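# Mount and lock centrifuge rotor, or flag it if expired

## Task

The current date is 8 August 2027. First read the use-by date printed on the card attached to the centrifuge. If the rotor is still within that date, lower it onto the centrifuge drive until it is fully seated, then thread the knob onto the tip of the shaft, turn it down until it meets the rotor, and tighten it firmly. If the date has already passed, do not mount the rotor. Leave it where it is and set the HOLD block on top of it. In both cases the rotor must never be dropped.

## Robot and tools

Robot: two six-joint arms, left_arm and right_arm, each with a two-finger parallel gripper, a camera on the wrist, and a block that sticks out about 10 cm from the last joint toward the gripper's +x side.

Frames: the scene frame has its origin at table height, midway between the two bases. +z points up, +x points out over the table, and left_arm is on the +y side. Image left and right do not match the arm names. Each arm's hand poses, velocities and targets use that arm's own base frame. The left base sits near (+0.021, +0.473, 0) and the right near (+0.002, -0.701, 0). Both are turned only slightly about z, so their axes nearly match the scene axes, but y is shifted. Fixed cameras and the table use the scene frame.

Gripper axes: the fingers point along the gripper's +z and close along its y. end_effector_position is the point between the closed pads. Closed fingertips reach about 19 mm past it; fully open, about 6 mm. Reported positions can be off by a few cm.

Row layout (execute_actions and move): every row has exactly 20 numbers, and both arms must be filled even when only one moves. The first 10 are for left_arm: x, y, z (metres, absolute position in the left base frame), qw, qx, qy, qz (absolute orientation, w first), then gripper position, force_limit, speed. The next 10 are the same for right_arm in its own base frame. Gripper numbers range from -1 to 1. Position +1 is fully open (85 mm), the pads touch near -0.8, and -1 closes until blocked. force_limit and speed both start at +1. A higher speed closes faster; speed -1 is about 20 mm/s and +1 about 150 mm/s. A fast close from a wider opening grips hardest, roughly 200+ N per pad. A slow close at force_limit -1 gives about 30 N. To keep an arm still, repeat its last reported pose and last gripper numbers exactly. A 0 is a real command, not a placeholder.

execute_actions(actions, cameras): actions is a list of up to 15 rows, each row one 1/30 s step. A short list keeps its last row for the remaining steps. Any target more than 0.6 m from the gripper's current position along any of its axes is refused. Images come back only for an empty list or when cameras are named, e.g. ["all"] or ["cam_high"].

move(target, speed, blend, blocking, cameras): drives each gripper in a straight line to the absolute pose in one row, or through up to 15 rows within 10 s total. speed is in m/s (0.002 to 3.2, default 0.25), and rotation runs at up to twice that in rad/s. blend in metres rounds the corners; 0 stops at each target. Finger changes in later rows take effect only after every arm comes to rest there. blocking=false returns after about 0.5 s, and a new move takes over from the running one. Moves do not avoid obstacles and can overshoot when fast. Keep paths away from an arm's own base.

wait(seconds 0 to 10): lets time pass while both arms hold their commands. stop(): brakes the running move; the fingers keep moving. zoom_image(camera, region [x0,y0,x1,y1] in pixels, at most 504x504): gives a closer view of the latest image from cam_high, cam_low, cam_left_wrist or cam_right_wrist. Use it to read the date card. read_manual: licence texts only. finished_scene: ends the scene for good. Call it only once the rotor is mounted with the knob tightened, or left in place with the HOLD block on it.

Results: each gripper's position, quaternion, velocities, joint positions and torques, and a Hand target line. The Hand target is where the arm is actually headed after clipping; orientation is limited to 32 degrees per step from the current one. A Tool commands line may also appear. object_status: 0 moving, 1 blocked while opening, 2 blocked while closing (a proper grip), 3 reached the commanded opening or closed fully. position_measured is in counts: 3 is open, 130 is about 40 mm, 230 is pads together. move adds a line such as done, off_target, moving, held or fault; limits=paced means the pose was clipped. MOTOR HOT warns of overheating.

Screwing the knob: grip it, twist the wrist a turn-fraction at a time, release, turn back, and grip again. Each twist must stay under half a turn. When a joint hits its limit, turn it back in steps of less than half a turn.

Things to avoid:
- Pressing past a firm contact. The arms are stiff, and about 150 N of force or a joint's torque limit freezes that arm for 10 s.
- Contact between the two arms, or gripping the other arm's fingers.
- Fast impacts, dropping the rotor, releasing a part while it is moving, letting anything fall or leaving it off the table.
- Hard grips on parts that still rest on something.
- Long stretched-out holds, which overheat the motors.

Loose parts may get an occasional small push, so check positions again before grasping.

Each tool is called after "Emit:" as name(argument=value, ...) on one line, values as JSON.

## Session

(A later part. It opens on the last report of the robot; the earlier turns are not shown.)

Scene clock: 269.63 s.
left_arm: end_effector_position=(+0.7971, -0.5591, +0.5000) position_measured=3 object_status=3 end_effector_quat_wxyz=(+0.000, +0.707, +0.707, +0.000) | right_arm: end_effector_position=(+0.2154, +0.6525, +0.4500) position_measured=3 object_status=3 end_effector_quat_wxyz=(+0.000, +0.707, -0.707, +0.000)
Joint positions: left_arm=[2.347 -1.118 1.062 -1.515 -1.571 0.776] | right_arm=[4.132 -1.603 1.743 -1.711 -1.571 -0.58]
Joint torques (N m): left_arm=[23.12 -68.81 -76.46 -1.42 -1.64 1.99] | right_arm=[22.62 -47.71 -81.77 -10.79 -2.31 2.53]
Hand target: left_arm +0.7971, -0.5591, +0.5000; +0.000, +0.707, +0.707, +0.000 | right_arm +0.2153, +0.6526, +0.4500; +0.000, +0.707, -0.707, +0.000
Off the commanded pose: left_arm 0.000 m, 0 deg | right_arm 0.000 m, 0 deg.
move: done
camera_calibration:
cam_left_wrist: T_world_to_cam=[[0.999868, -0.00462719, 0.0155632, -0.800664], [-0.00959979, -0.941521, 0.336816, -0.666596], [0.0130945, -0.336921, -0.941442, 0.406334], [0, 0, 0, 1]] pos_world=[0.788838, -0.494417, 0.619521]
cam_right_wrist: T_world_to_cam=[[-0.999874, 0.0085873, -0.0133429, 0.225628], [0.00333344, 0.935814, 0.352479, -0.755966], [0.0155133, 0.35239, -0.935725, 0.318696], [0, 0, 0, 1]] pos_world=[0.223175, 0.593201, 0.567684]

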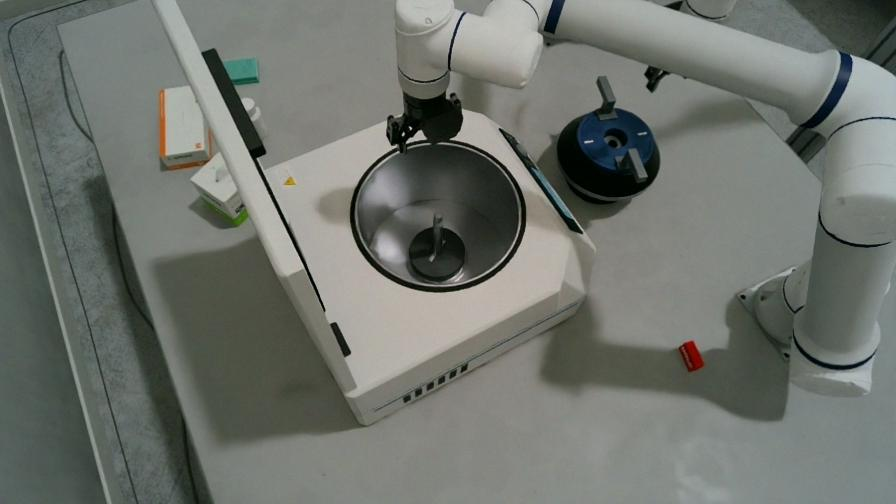

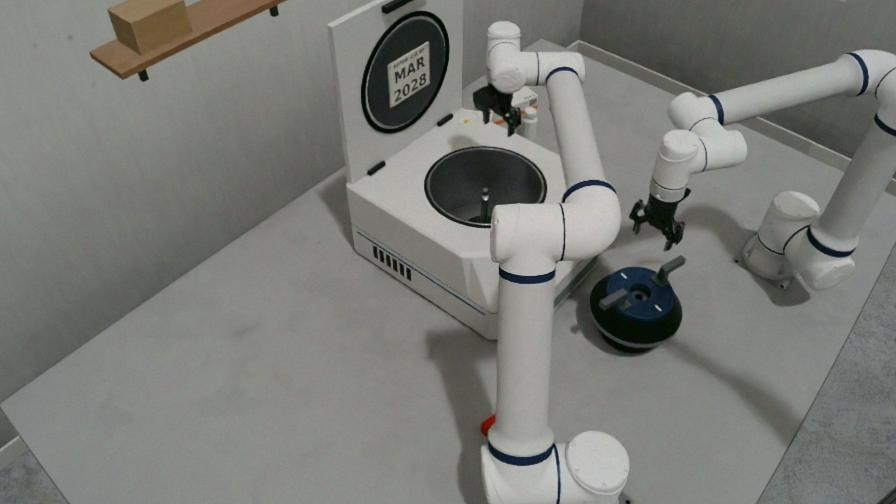

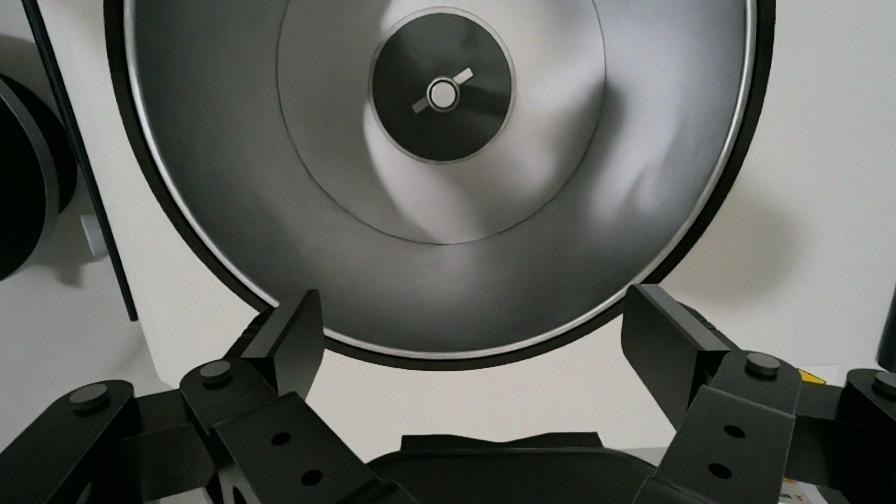

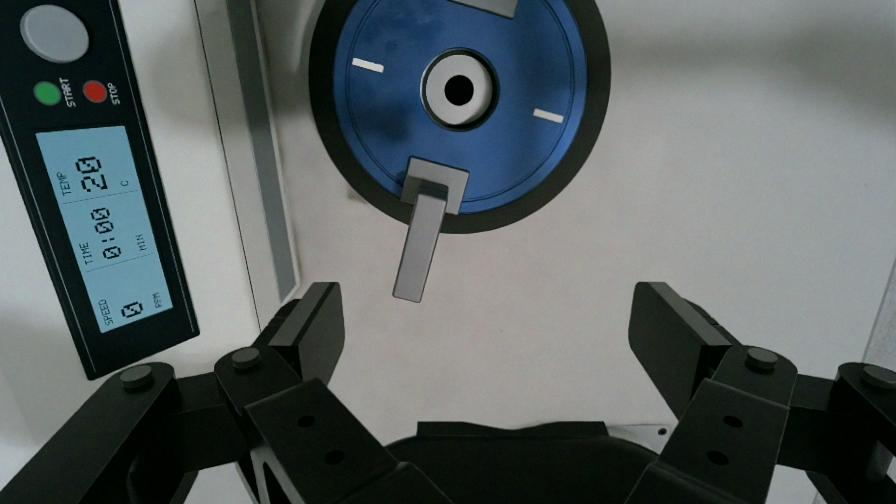

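Emit:
move(target=[[0.52,-0.43,0.48,0,0.7886,0.6150,0,1,1,1,0.1859,0.4827,0.28,0,0.6074,-0.7944,0,1,1,1],[0.263,-0.46,0.28,0,0.7886,0.6150,0,1,1,1,0.1859,0.4827,0.28,0,0.6074,-0.7944,0,1,1,1]], speed=0.4, blend=[0.03,0], cameras=["all"])

Emit:
zoom_image(camera="cam_high", region=[540, 50, 680, 220])

Emit:
zoom_image(camera="cam_low", region=[560, 180, 740, 380])

Scene clock: 304.57 s.
left_arm: end_effector_position=(+0.2631, -0.4600, +0.2801) position_measured=3 object_status=3 end_effector_quat_wxyz=(+0.000, +0.789, +0.615, +0.000) end_effector_velocity=(-0.001, -0.001, -0.001) end_effector_angular_velocity=(+0.000, +0.001, +0.003) | right_arm: end_effector_position=(+0.1859, +0.4827, +0.2800) position_measured=3 object_status=3 end_effector_quat_wxyz=(+0.000, -0.607, +0.794, +0.000)
Joint positions: left_arm=[1.749 -1.8 2.222 -1.993 -1.571 0.424] | right_arm=[3.994 -1.825 2.24 -1.987 -1.571 -0.453]
Joint velocities: left_arm=[-0.002 0 0.001 -0.001 -0.001 -0.005] | right_arm=[within noise]
Joint torques (N m): left_arm=[-9.74 -45.01 -40.19 -13.46 3.08 -2.73] | right_arm=[-20.95 -62.67 -57.2 -10.89 2.66 2.95]
Hand target: left_arm +0.2630, -0.4600, +0.2800; +0.000, +0.789, +0.615, +0.000 | right_arm +0.1859, +0.4827, +0.2800; +0.000, -0.607, +0.794, +0.000
Off the commanded pose: left_arm 0.000 m, 0 deg | right_arm 0.000 m, 0 deg.
move: done
camera_calibration:
cam_left_wrist: T_world_to_cam=[[0.968614, -0.248079, 0.0155935, -0.366605], [-0.238695, -0.910804, 0.336838, -0.429933], [-0.0693598, -0.329989, -0.941433, 0.264582], [0, 0, 0, 1]] pos_world=[0.270827, -0.395222, 0.399621]
cam_right_wrist: T_world_to_cam=[[-0.962648, 0.27043, -0.0133065, 0.062003], [0.248576, 0.902198, 0.35249, -0.566391], [0.107329, 0.336016, -0.935721, 0.21076], [0, 0, 0, 1]] pos_world=[0.177858, 0.42341, 0.397684]

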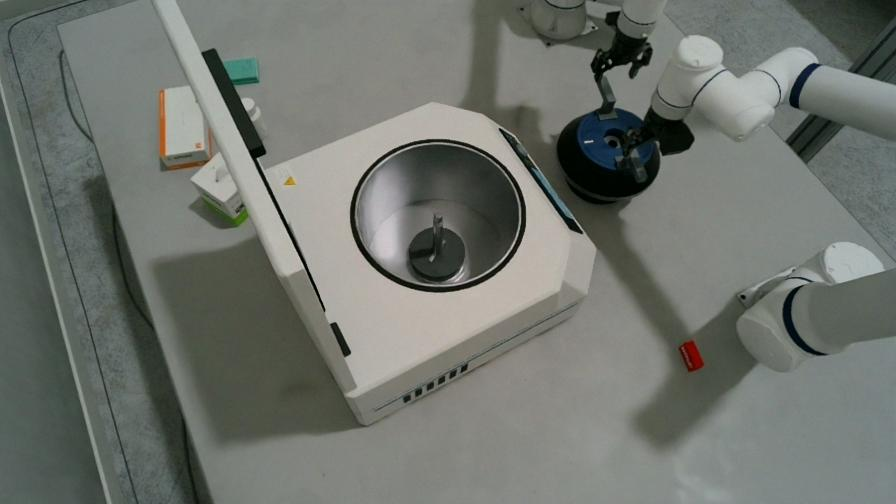

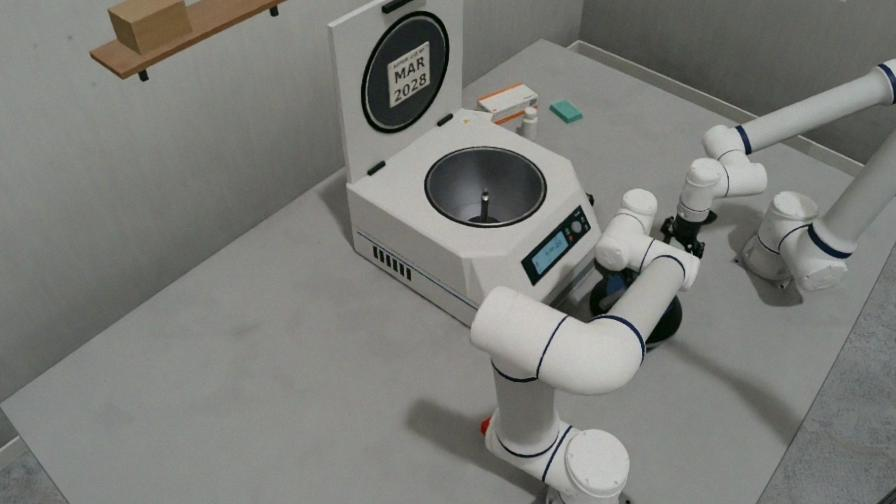

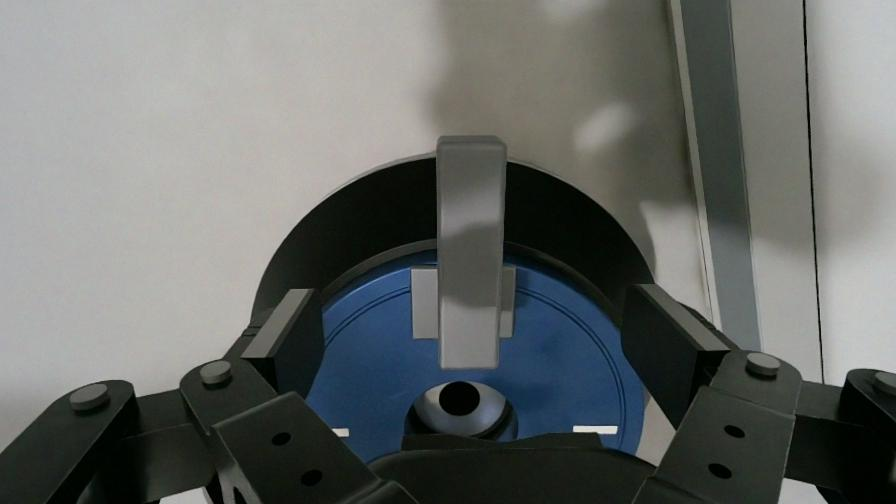

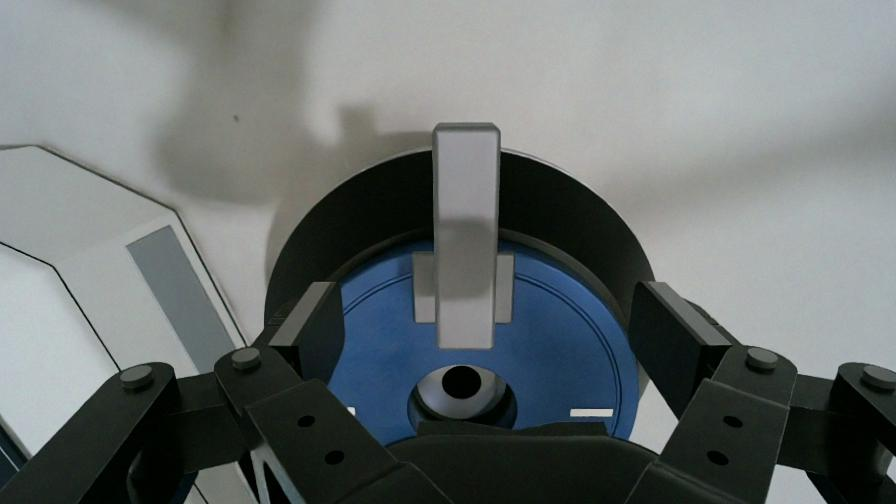

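Scaled by 2.965 from the camera's 896x504 image, which has a finer 1280x720 frame.

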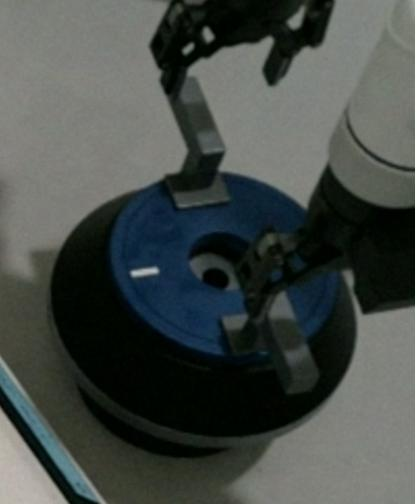

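Scaled by 2.520 from the camera's 896x504 image, which has a finer 1280x720 frame.

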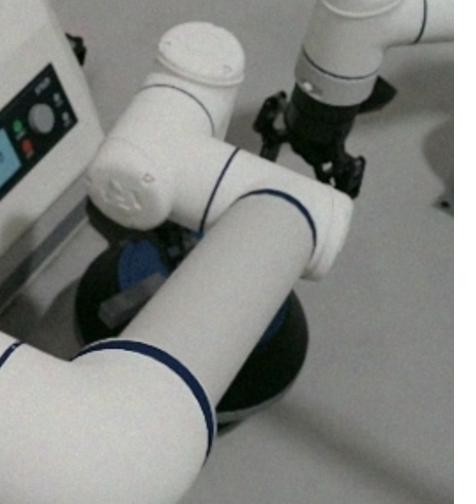

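Emit:
move(target=[[0.2643,-0.4603,0.28,0,0.7886,0.6150,0,1,1,1,0.1906,0.4814,0.28,0,0.6074,-0.7944,0,1,1,1],[0.2643,-0.4603,0.225,0,0.7886,0.6150,0,1,1,1,0.1906,0.4814,0.225,0,0.6074,-0.7944,0,1,1,1]], speed=[0.1,0.12], blend=[0.003,0], cameras=["all"])

Emit:
zoom_image(camera="cam_high", region=[540, 50, 680, 220])

Scene clock: 338.63 s.
left_arm: end_effector_position=(+0.2643, -0.4603, +0.2251) position_measured=3 object_status=3 end_effector_quat_wxyz=(+0.000, +0.789, +0.615, +0.000) | right_arm: end_effector_position=(+0.1907, +0.4814, +0.2251) position_measured=3 object_status=3 end_effector_quat_wxyz=(+0.000, -0.607, +0.794, +0.000)
Joint positions: left_arm=[1.751 -1.744 2.289 -2.116 -1.571 0.426] | right_arm=[3.985 -1.77 2.309 -2.11 -1.571 -0.462]
Joint torques (N m): left_arm=[19.37 -7.83 -38.68 -13.24 2.32 2.22] | right_arm=[12.09 -21.19 -53.15 -11.17 1.99 0.49]
Hand target: left_arm +0.2643, -0.4603, +0.2250; +0.000, +0.789, +0.615, +0.000 | right_arm +0.1906, +0.4814, +0.2250; +0.000, -0.607, +0.794, +0.000
Off the commanded pose: left_arm 0.000 m, 0 deg | right_arm 0.000 m, 0 deg.
move: done; blend cut to 0.0024 m at target 1
camera_calibration:
cam_left_wrist: T_world_to_cam=[[0.968614, -0.248079, 0.0155935, -0.367009], [-0.238695, -0.910804, 0.336838, -0.411485], [-0.0693598, -0.329989, -0.941433, 0.212755], [0, 0, 0, 1]] pos_world=[0.272027, -0.395622, 0.344621]
cam_right_wrist: T_world_to_cam=[[-0.962648, 0.27043, -0.0133065, 0.0662448], [0.248576, 0.902198, 0.35249, -0.547059], [0.107329, 0.336016, -0.935721, 0.15931], [0, 0, 0, 1]] pos_world=[0.182658, 0.42211, 0.342784]

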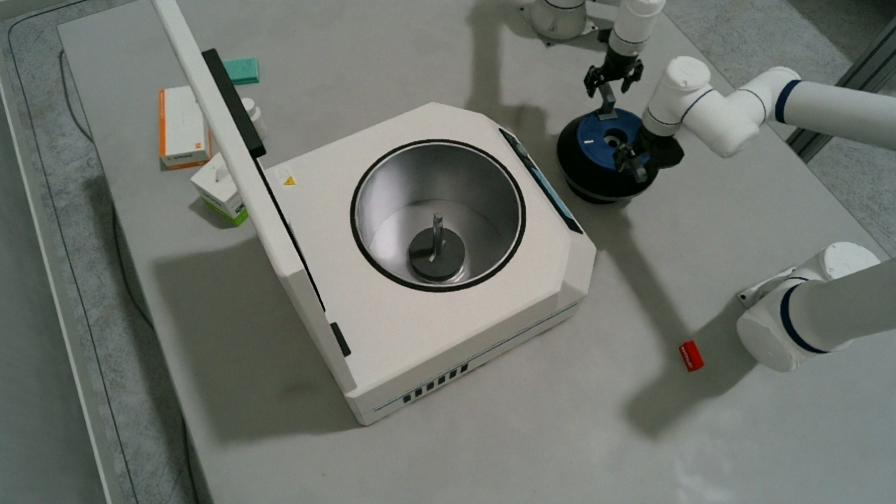

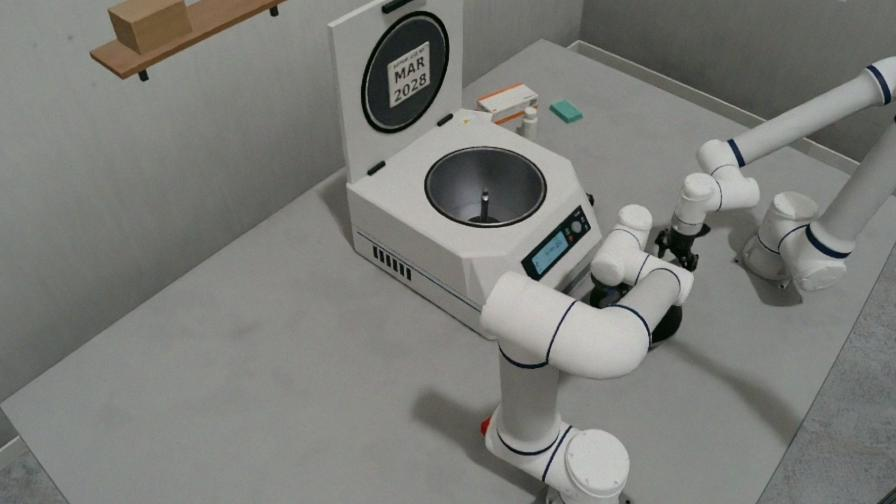

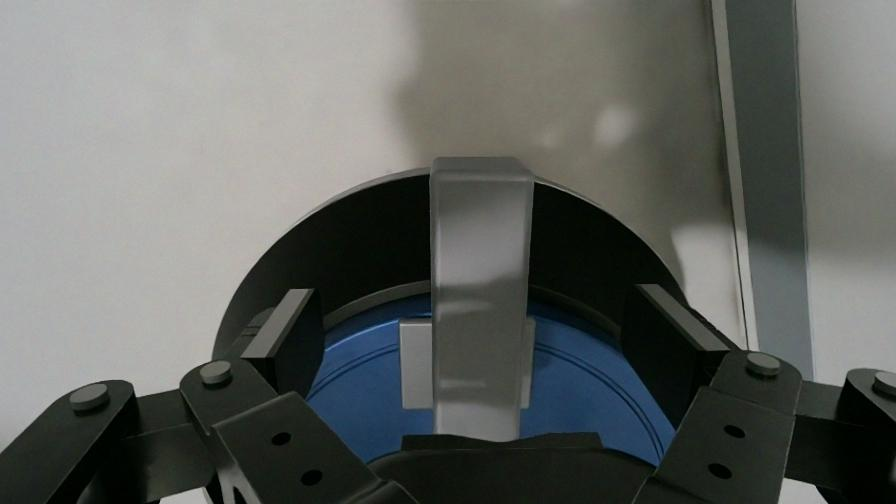

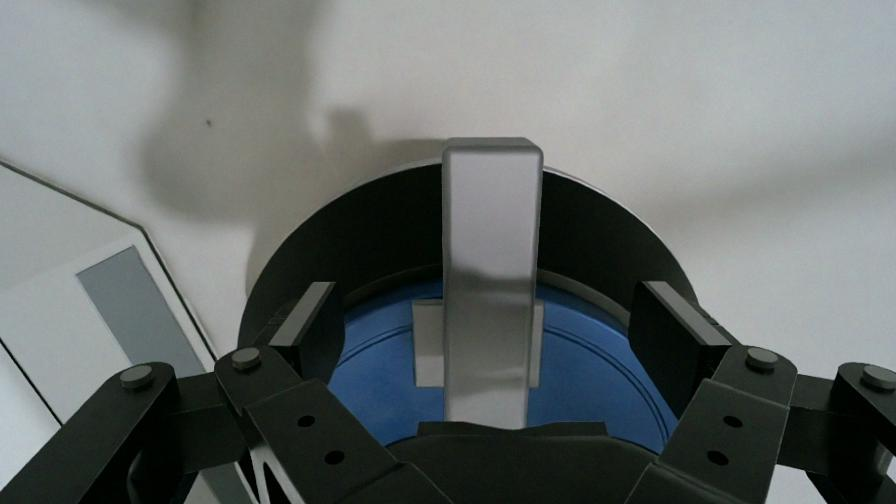

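Scaled by 2.965 from the camera's 896x504 image, which has a finer 1280x720 frame.

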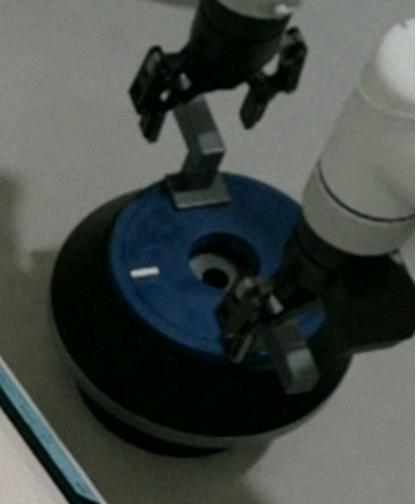

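Emit:
move(target=[[0.2653,-0.4606,0.225,0,0.7886,0.6150,0,1,1,1,0.1906,0.4814,0.225,0,0.6074,-0.7944,0,1,1,1],[0.2653,-0.4606,0.225,0,0.7886,0.6150,0,-1,0,-1,0.1906,0.4814,0.225,0,0.6074,-0.7944,0,-1,0,-1]], speed=0.1, cameras=["cam_high","cam_left_wrist","cam_right_wrist"])

Scene clock: 350.23 s.
left_arm: end_effector_position=(+0.2653, -0.4606, +0.2250) position_measured=172 object_status=0 end_effector_quat_wxyz=(+0.000, +0.789, +0.615, +0.000) | right_arm: end_effector_position=(+0.1906, +0.4814, +0.2250) position_measured=172 object_status=0 end_effector_quat_wxyz=(+0.000, -0.607, +0.794, +0.000)
Joint positions: left_arm=[1.753 -1.743 2.288 -2.116 -1.571 0.428] | right_arm=[3.985 -1.77 2.309 -2.11 -1.571 -0.462]
Joint torques (N m): left_arm=[22.28 -5.76 -63.44 -13.06 7.07 0.48] | right_arm=[21.32 -17.59 -53.11 -7.19 5.34 1.39]
Hand target: left_arm +0.2653, -0.4606, +0.2250; +0.000, +0.789, +0.615, +0.000 | right_arm +0.1906, +0.4814, +0.2250; +0.000, -0.607, +0.794, +0.000
Off the commanded pose: left_arm 0.000 m, 0 deg | right_arm 0.000 m, 0 deg.
move: done
camera_calibration:
cam_left_wrist: T_world_to_cam=[[0.968615, -0.248077, 0.0155929, -0.36805], [-0.238694, -0.910805, 0.336838, -0.411486], [-0.0693598, -0.329989, -0.941433, 0.212631], [0, 0, 0, 1]] pos_world=[0.273027, -0.395922, 0.344521]
cam_right_wrist: T_world_to_cam=[[-0.962659, 0.270384, -0.0134553, 0.0662195], [0.248489, 0.902246, 0.352427, -0.546982], [0.107431, 0.335924, -0.935742, 0.159255], [0, 0, 0, 1]] pos_world=[0.182557, 0.42211, 0.342684]
Images, in order (width x height): cam_high 896x504, cam_left_wrist 896x504, cam_right_wrist 896x504.

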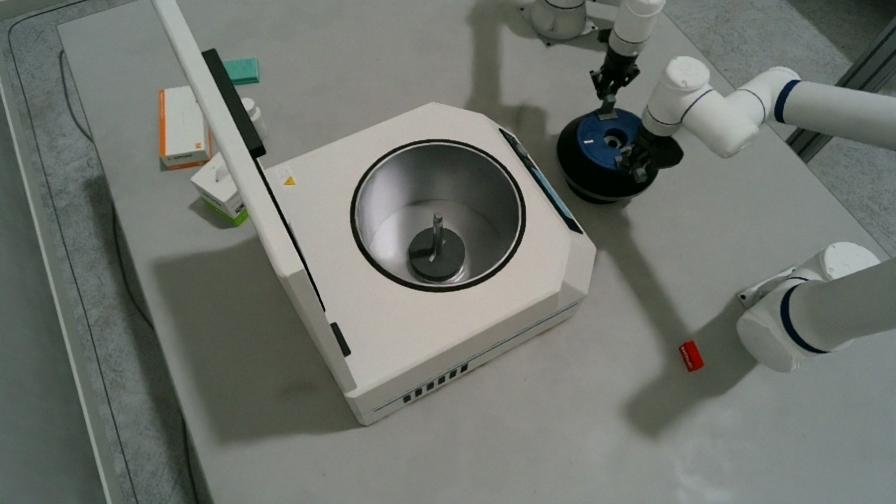

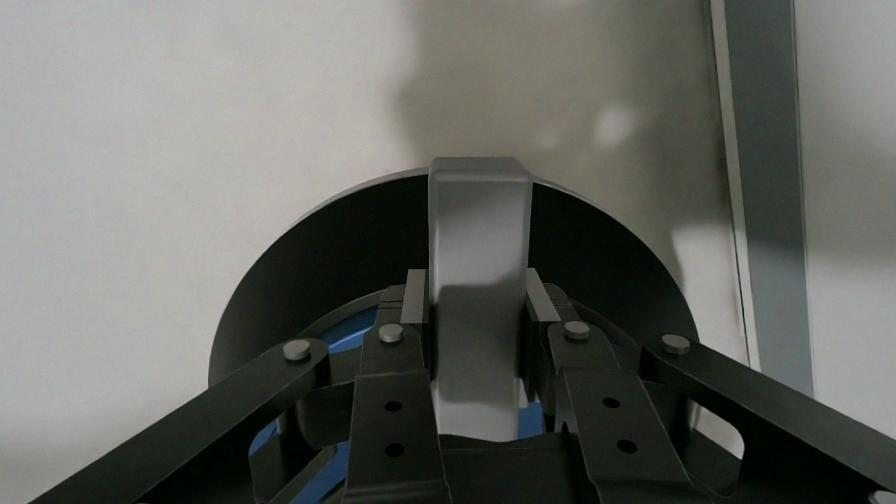

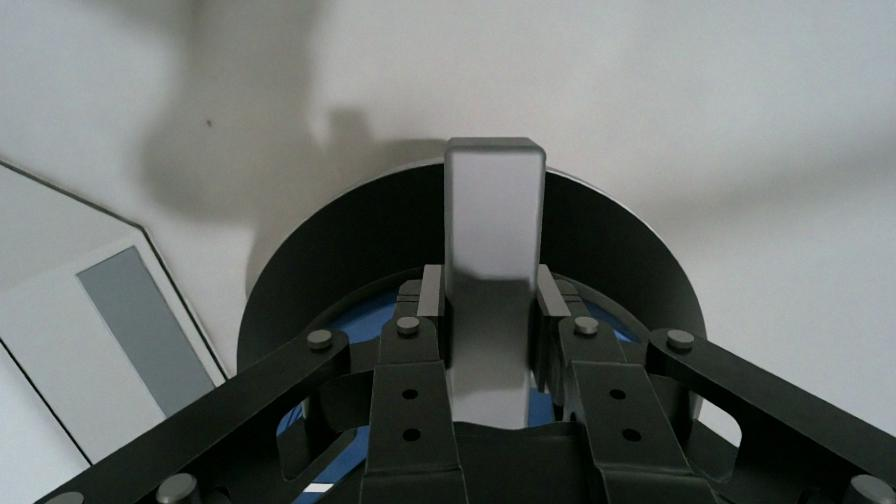

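Emit:
move(target=[0.2653,-0.4606,0.255,0,0.7886,0.6150,0,-1,0,-1,0.1906,0.4814,0.255,0,0.6074,-0.7944,0,-1,0,-1], speed=0.04, cameras=["cam_high","cam_left_wrist","cam_right_wrist"])

Scene clock: 383.17 s.
left_arm: end_effector_position=(+0.2653, -0.4606, +0.2549) position_measured=172 object_status=2 end_effector_quat_wxyz=(+0.000, +0.789, +0.615, +0.000) | right_arm: end_effector_position=(+0.1906, +0.4814, +0.2549) position_measured=172 object_status=2 end_effector_quat_wxyz=(+0.000, -0.607, +0.794, +0.000)
Joint positions: left_arm=[1.753 -1.774 2.252 -2.049 -1.571 0.428] | right_arm=[3.985 -1.801 2.272 -2.042 -1.571 -0.462]
Joint torques (N m): left_arm=[31.14 -61.71 -86.67 -1.24 3.74 -0.04] | right_arm=[21.84 -91.94 -93.99 -0.68 -1.99 0.96]
Hand target: left_arm +0.2653, -0.4606, +0.2550; +0.000, +0.789, +0.615, +0.000 | right_arm +0.1906, +0.4814, +0.2550; +0.000, -0.607, +0.794, +0.000
Off the commanded pose: left_arm 0.000 m, 0 deg | right_arm 0.000 m, 0 deg.
move: done
camera_calibration:
cam_left_wrist: T_world_to_cam=[[0.968614, -0.248079, 0.0155935, -0.368516], [-0.238695, -0.910804, 0.336838, -0.421557], [-0.0693598, -0.329989, -0.941433, 0.24078], [0, 0, 0, 1]] pos_world=[0.273027, -0.395922, 0.374421]
cam_right_wrist: T_world_to_cam=[[-0.962645, 0.270439, -0.013332, 0.0665502], [0.248586, 0.902228, 0.352406, -0.557522], [0.107333, 0.335927, -0.935752, 0.187254], [0, 0, 0, 1]] pos_world=[0.182558, 0.42211, 0.372584]
Images, in order (width x height): cam_high 896x504, cam_left_wrist 896x504, cam_right_wrist 896x504.

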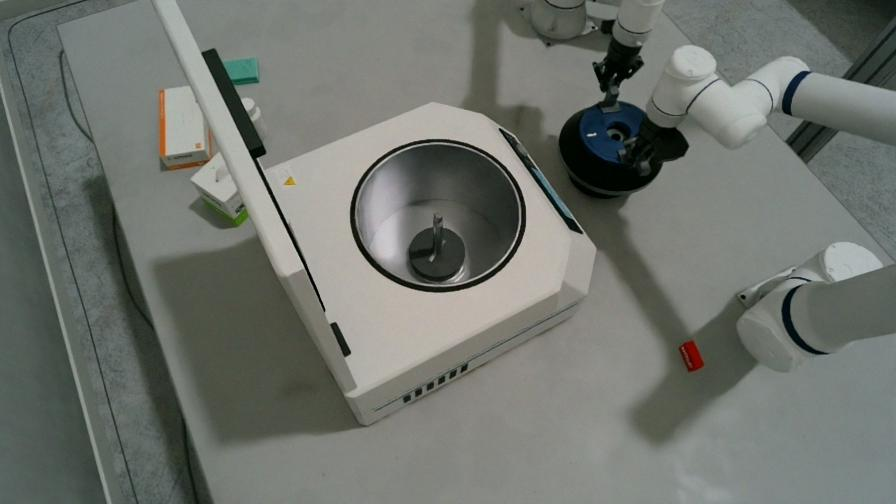

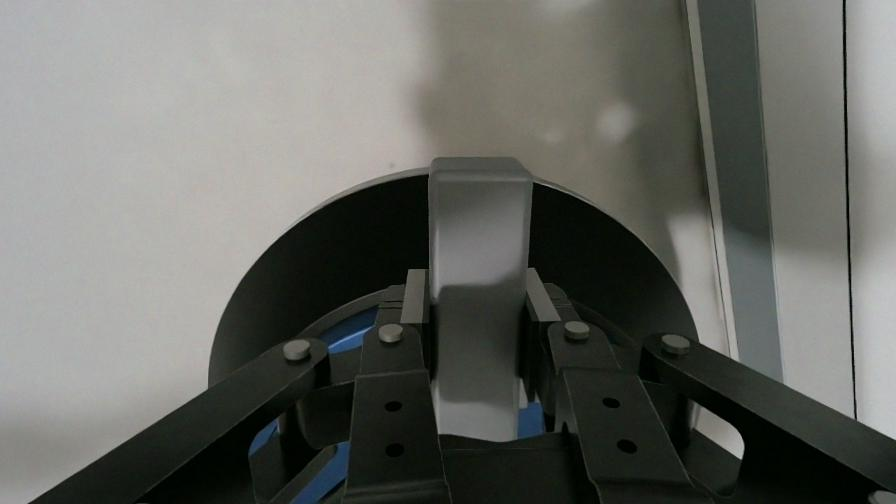

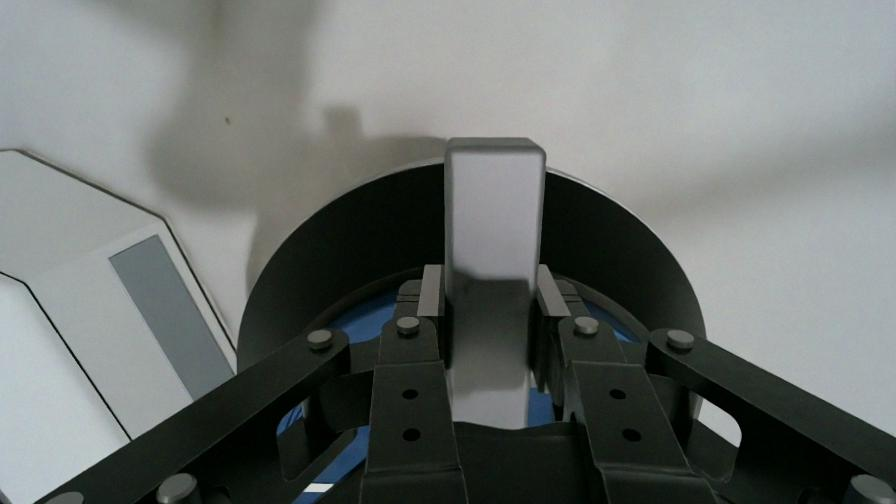

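Emit:
move(target=[[0.2653,-0.4606,0.57,0,0.7886,0.6150,0,-1,0,-1,0.1906,0.4814,0.57,0,0.6074,-0.7944,0,-1,0,-1],[0.3426,-0.4453,0.57,0,0.7458,0.6661,0,-1,0,-1,0.2990,0.4887,0.57,0,0.6589,-0.7522,0,-1,0,-1],[0.4197,-0.4321,0.57,0,0.6998,0.7143,0,-1,0,-1,0.4077,0.4981,0.57,0,0.7076,-0.7066,0,-1,0,-1],[0.4967,-0.4210,0.57,0,0.6507,0.7594,0,-1,0,-1,0.5164,0.5097,0.57,0,0.7531,-0.6579,0,-1,0,-1],[0.5741,-0.4120,0.57,0,0.5986,0.8010,0,-1,0,-1,0.6248,0.5233,0.57,0,0.7952,-0.6063,0,-1,0,-1],[0.6520,-0.4050,0.57,0,0.5438,0.8392,0,-1,0,-1,0.7328,0.5389,0.57,0,0.8340,-0.5518,0,-1,0,-1],[0.7309,-0.3999,0.57,0,0.4866,0.8736,0,-1,0,-1,0.8399,0.5565,0.57,0,0.8689,-0.4950,0,-1,0,-1]], speed=0.15, blend=[0.02,0.02,0.02,0.02,0.02,0.02,0], cameras=["all"])

Scene clock: 398.03 s.
left_arm: end_effector_position=(+0.7309, -0.3999, +0.5700) position_measured=172 object_status=2 end_effector_quat_wxyz=(+0.000, +0.487, +0.874, +0.000) | right_arm: end_effector_position=(+0.8398, +0.5565, +0.5700) position_measured=172 object_status=2 end_effector_quat_wxyz=(+0.000, +0.869, -0.495, +0.000)
Joint positions: left_arm=[2.426 -1.362 1.269 -1.478 -1.571 0.301] | right_arm=[3.55 -1.029 0.803 -1.345 -1.571 -1.698]
Joint torques (N m): left_arm=[33.32 -75.19 -104.09 -8.25 2.92 -3.86] | right_arm=[-16.78 -187.04 -115.9 -2.72 -3.03 -4.31]
Hand target: left_arm +0.7309, -0.3999, +0.5700; +0.000, +0.487, +0.874, +0.000 | right_arm +0.8399, +0.5565, +0.5700; +0.000, +0.869, -0.495, +0.000
Off the commanded pose: left_arm 0.000 m, 0 deg | right_arm 0.000 m, 0 deg.
move: done
camera_calibration:
cam_left_wrist: T_world_to_cam=[[0.85258, 0.522363, 0.0156276, -0.416379], [0.487404, -0.805597, 0.336826, -0.849835], [0.188535, -0.279554, -0.941437, 0.421449], [0, 0, 0, 1]] pos_world=[0.68975, -0.349305, 0.689521]
cam_right_wrist: T_world_to_cam=[[-0.864507, -0.502442, -0.0134092, 1.02319], [-0.474322, 0.806716, 0.352459, -0.237453], [-0.166273, 0.311064, -0.935731, 0.630813], [0, 0, 0, 1]] pos_world=[0.876814, 0.509429, 0.687684]

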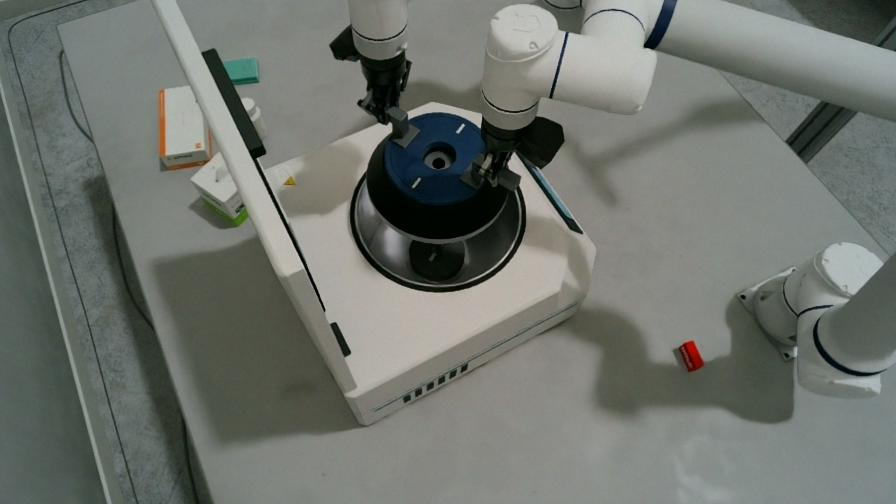

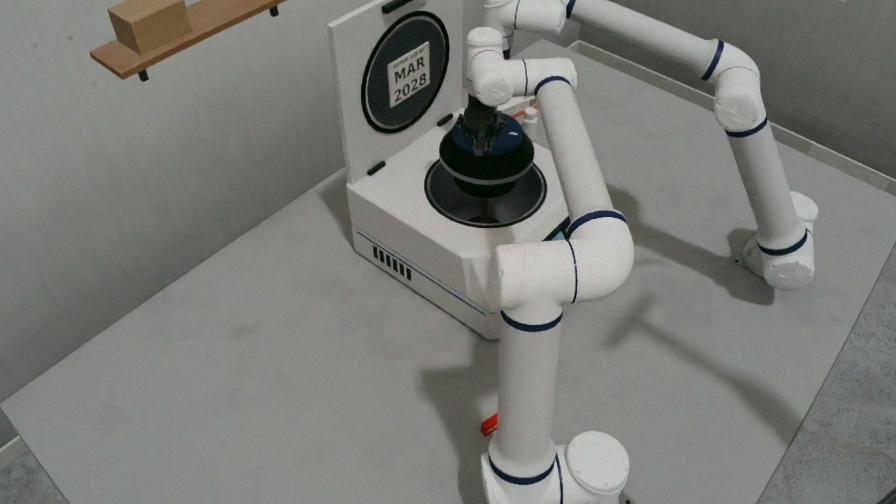

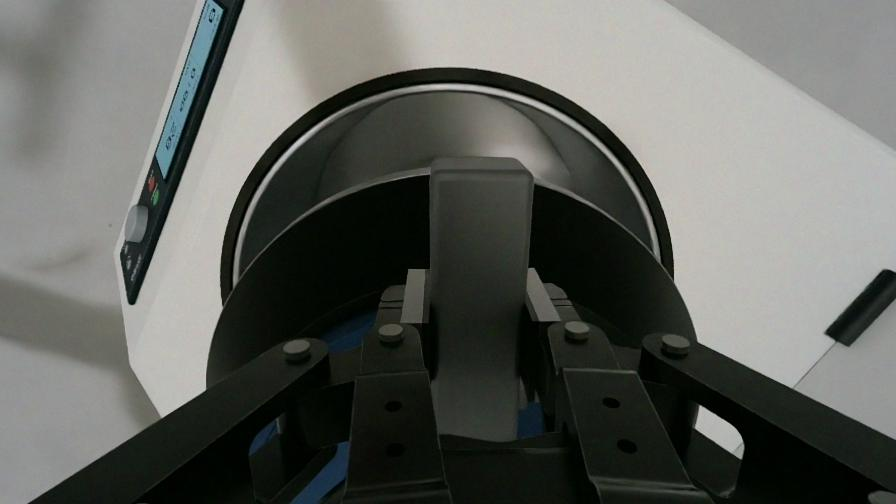

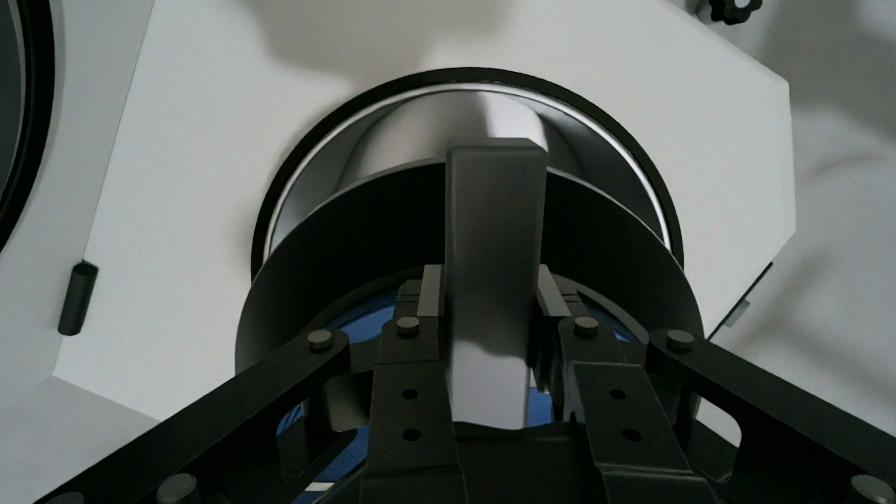

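Emit:
zoom_image(camera="cam_high", region=[380, 100, 520, 220])

Emit:
zoom_image(camera="cam_low", region=[410, 80, 570, 240])

Scaled by 3.600 from the camera's 896x504 image, which has a finer 1280x720 frame.

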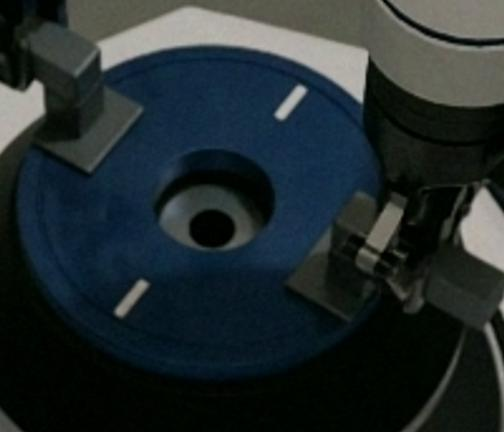

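Scaled by 3.150 from the camera's 896x504 image, which has a finer 1280x720 frame.

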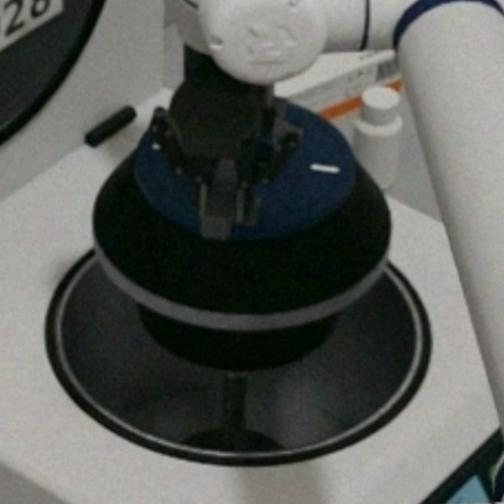

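Emit:
move(target=[0.7294,-0.3993,0.535,0,0.4866,0.8736,0,-1,0,-1,0.8384,0.5572,0.535,0,0.8689,-0.4950,0,-1,0,-1], speed=0.06, cameras=["all"])

Emit:
zoom_image(camera="cam_left_wrist", region=[190, 40, 440, 290])

Emit:
zoom_image(camera="cam_left_wrist", region=[470, 40, 720, 290])

Emit:
zoom_image(camera="cam_right_wrist", region=[220, 40, 470, 290])

Emit:
zoom_image(camera="cam_right_wrist", region=[480, 40, 730, 290])

Emit:
zoom_image(camera="cam_low", region=[410, 110, 570, 240])

Emit:
zoom_image(camera="cam_high", region=[340, 110, 540, 300])

Scene clock: 462.47 s.
left_arm: end_effector_position=(+0.7294, -0.3993, +0.5351) position_measured=172 object_status=2 end_effector_quat_wxyz=(+0.000, +0.487, +0.874, +0.000) | right_arm: end_effector_position=(+0.8384, +0.5572, +0.5351) position_measured=172 object_status=2 end_effector_quat_wxyz=(+0.000, +0.869, -0.495, +0.000)
Joint positions: left_arm=[2.426 -1.368 1.338 -1.54 -1.571 0.3] | right_arm=[3.551 -1.045 0.89 -1.416 -1.571 -1.697]
Joint torques (N m): left_arm=[0.83 -114.28 -74.02 -18.51 6.74 -3.93] | right_arm=[20.41 -231.13 -93.84 -12.9 -2.63 1.56]
Hand target: left_arm +0.7294, -0.3993, +0.5350; +0.000, +0.487, +0.874, +0.000 | right_arm +0.8384, +0.5572, +0.5350; +0.000, +0.869, -0.495, +0.000
Off the commanded pose: left_arm 0.000 m, 0 deg | right_arm 0.000 m, 0 deg.
move: done
camera_calibration:
cam_left_wrist: T_world_to_cam=[[0.852554, 0.522405, 0.0156103, -0.414909], [0.487448, -0.805569, 0.336827, -0.836935], [0.188535, -0.279554, -0.941437, 0.389024], [0, 0, 0, 1]] pos_world=[0.68835, -0.348705, 0.654621]
cam_right_wrist: T_world_to_cam=[[-0.864484, -0.502485, -0.0132813, 1.02178], [-0.474327, 0.806727, 0.352428, -0.226361], [-0.166375, 0.310968, -0.935745, 0.597853], [0, 0, 0, 1]] pos_world=[0.875414, 0.510129, 0.652784]

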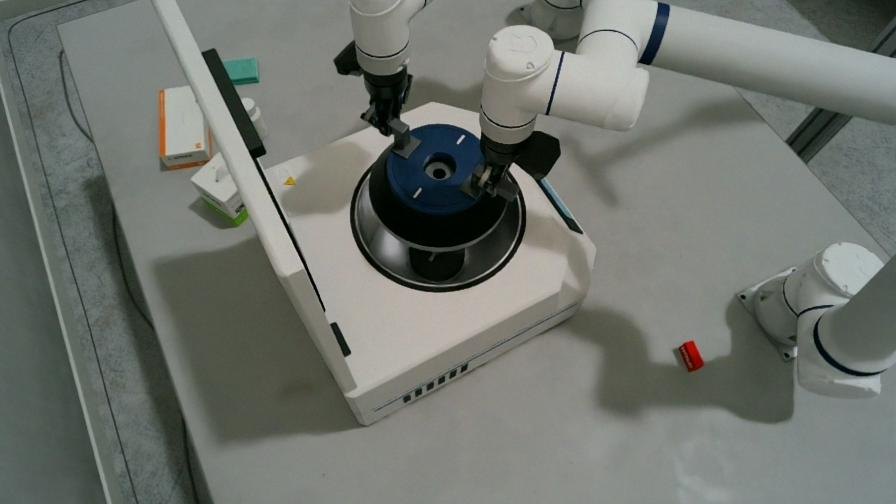

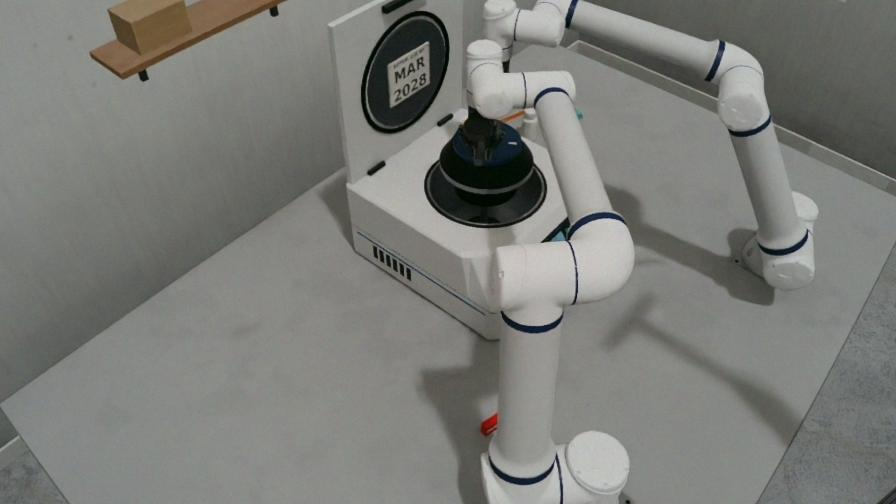

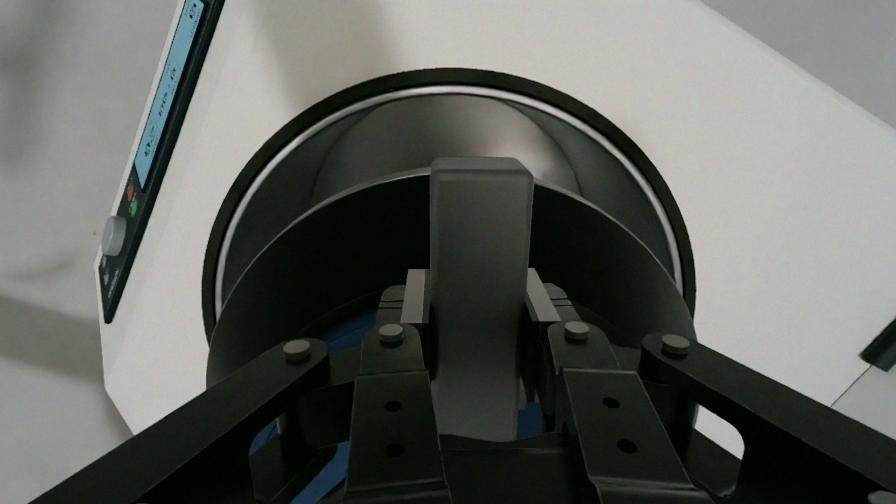

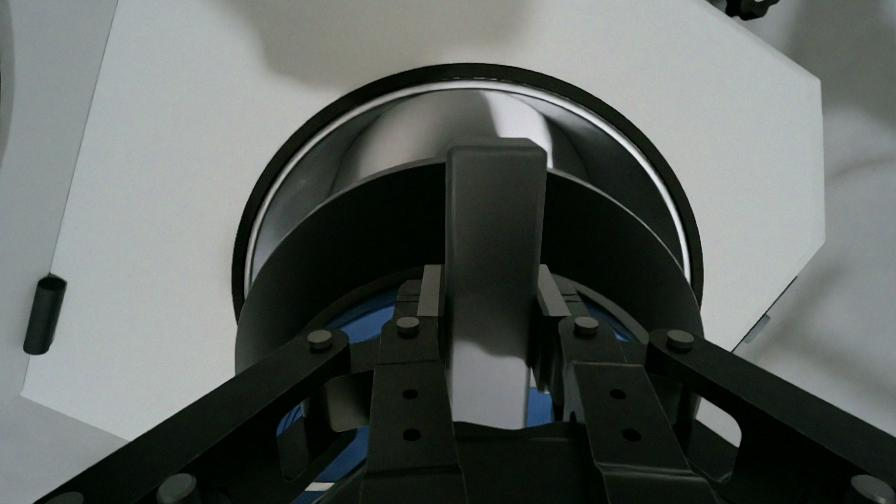

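Scaled by 2.016 from the camera's 896x504 image, which has a finer 1280x720 frame.

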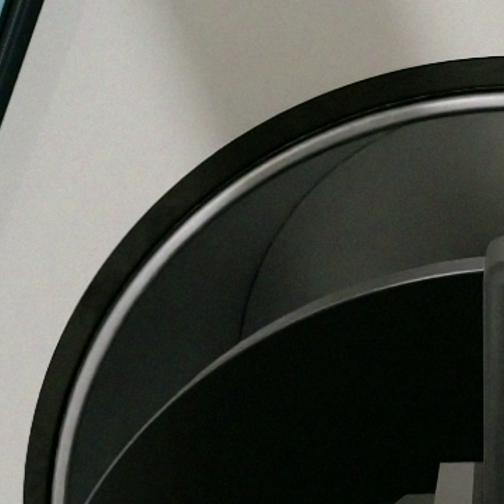

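Scaled by 2.016 from the camera's 896x504 image, which has a finer 1280x720 frame.

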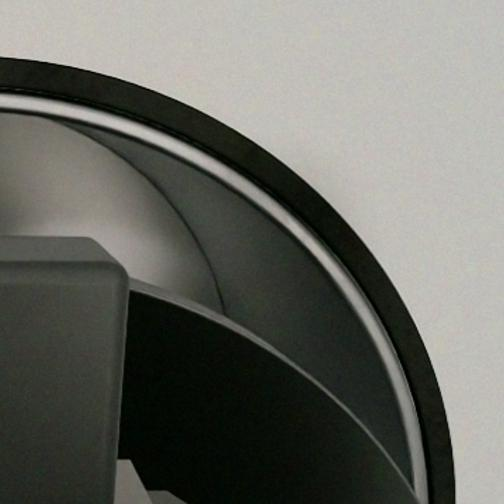

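Scaled by 2.016 from the camera's 896x504 image, which has a finer 1280x720 frame.

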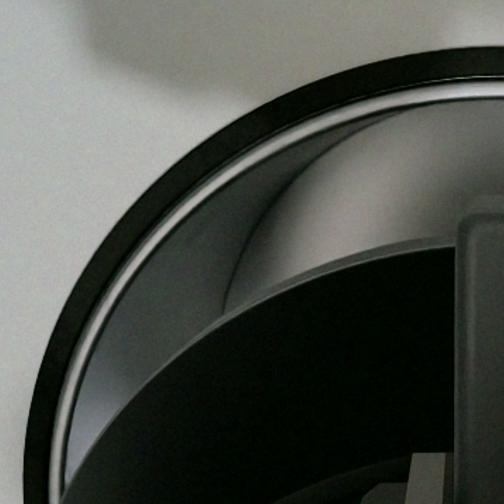

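Scaled by 2.016 from the camera's 896x504 image, which has a finer 1280x720 frame.

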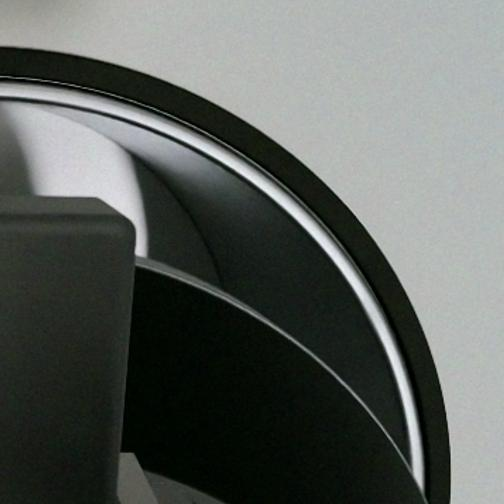

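Scaled by 3.150 from the camera's 896x504 image, which has a finer 1280x720 frame.

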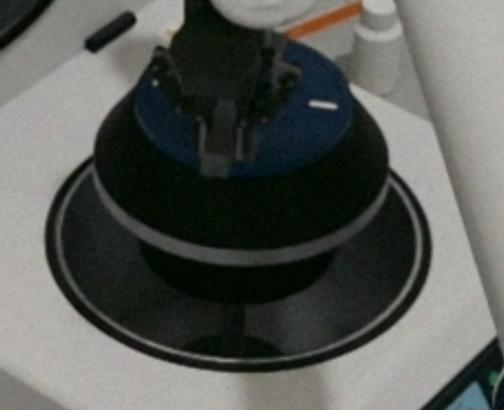

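Scaled by 2.520 from the camera's 896x504 image, which has a finer 1280x720 frame.

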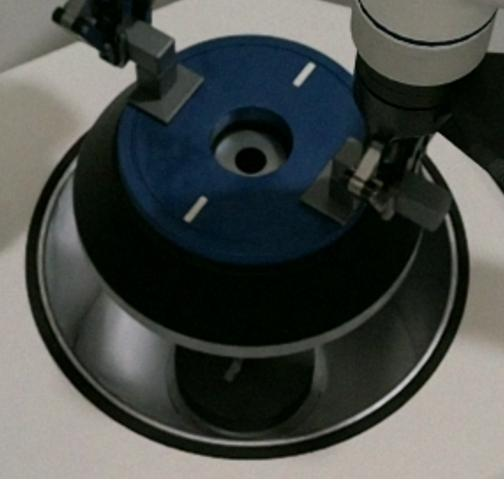

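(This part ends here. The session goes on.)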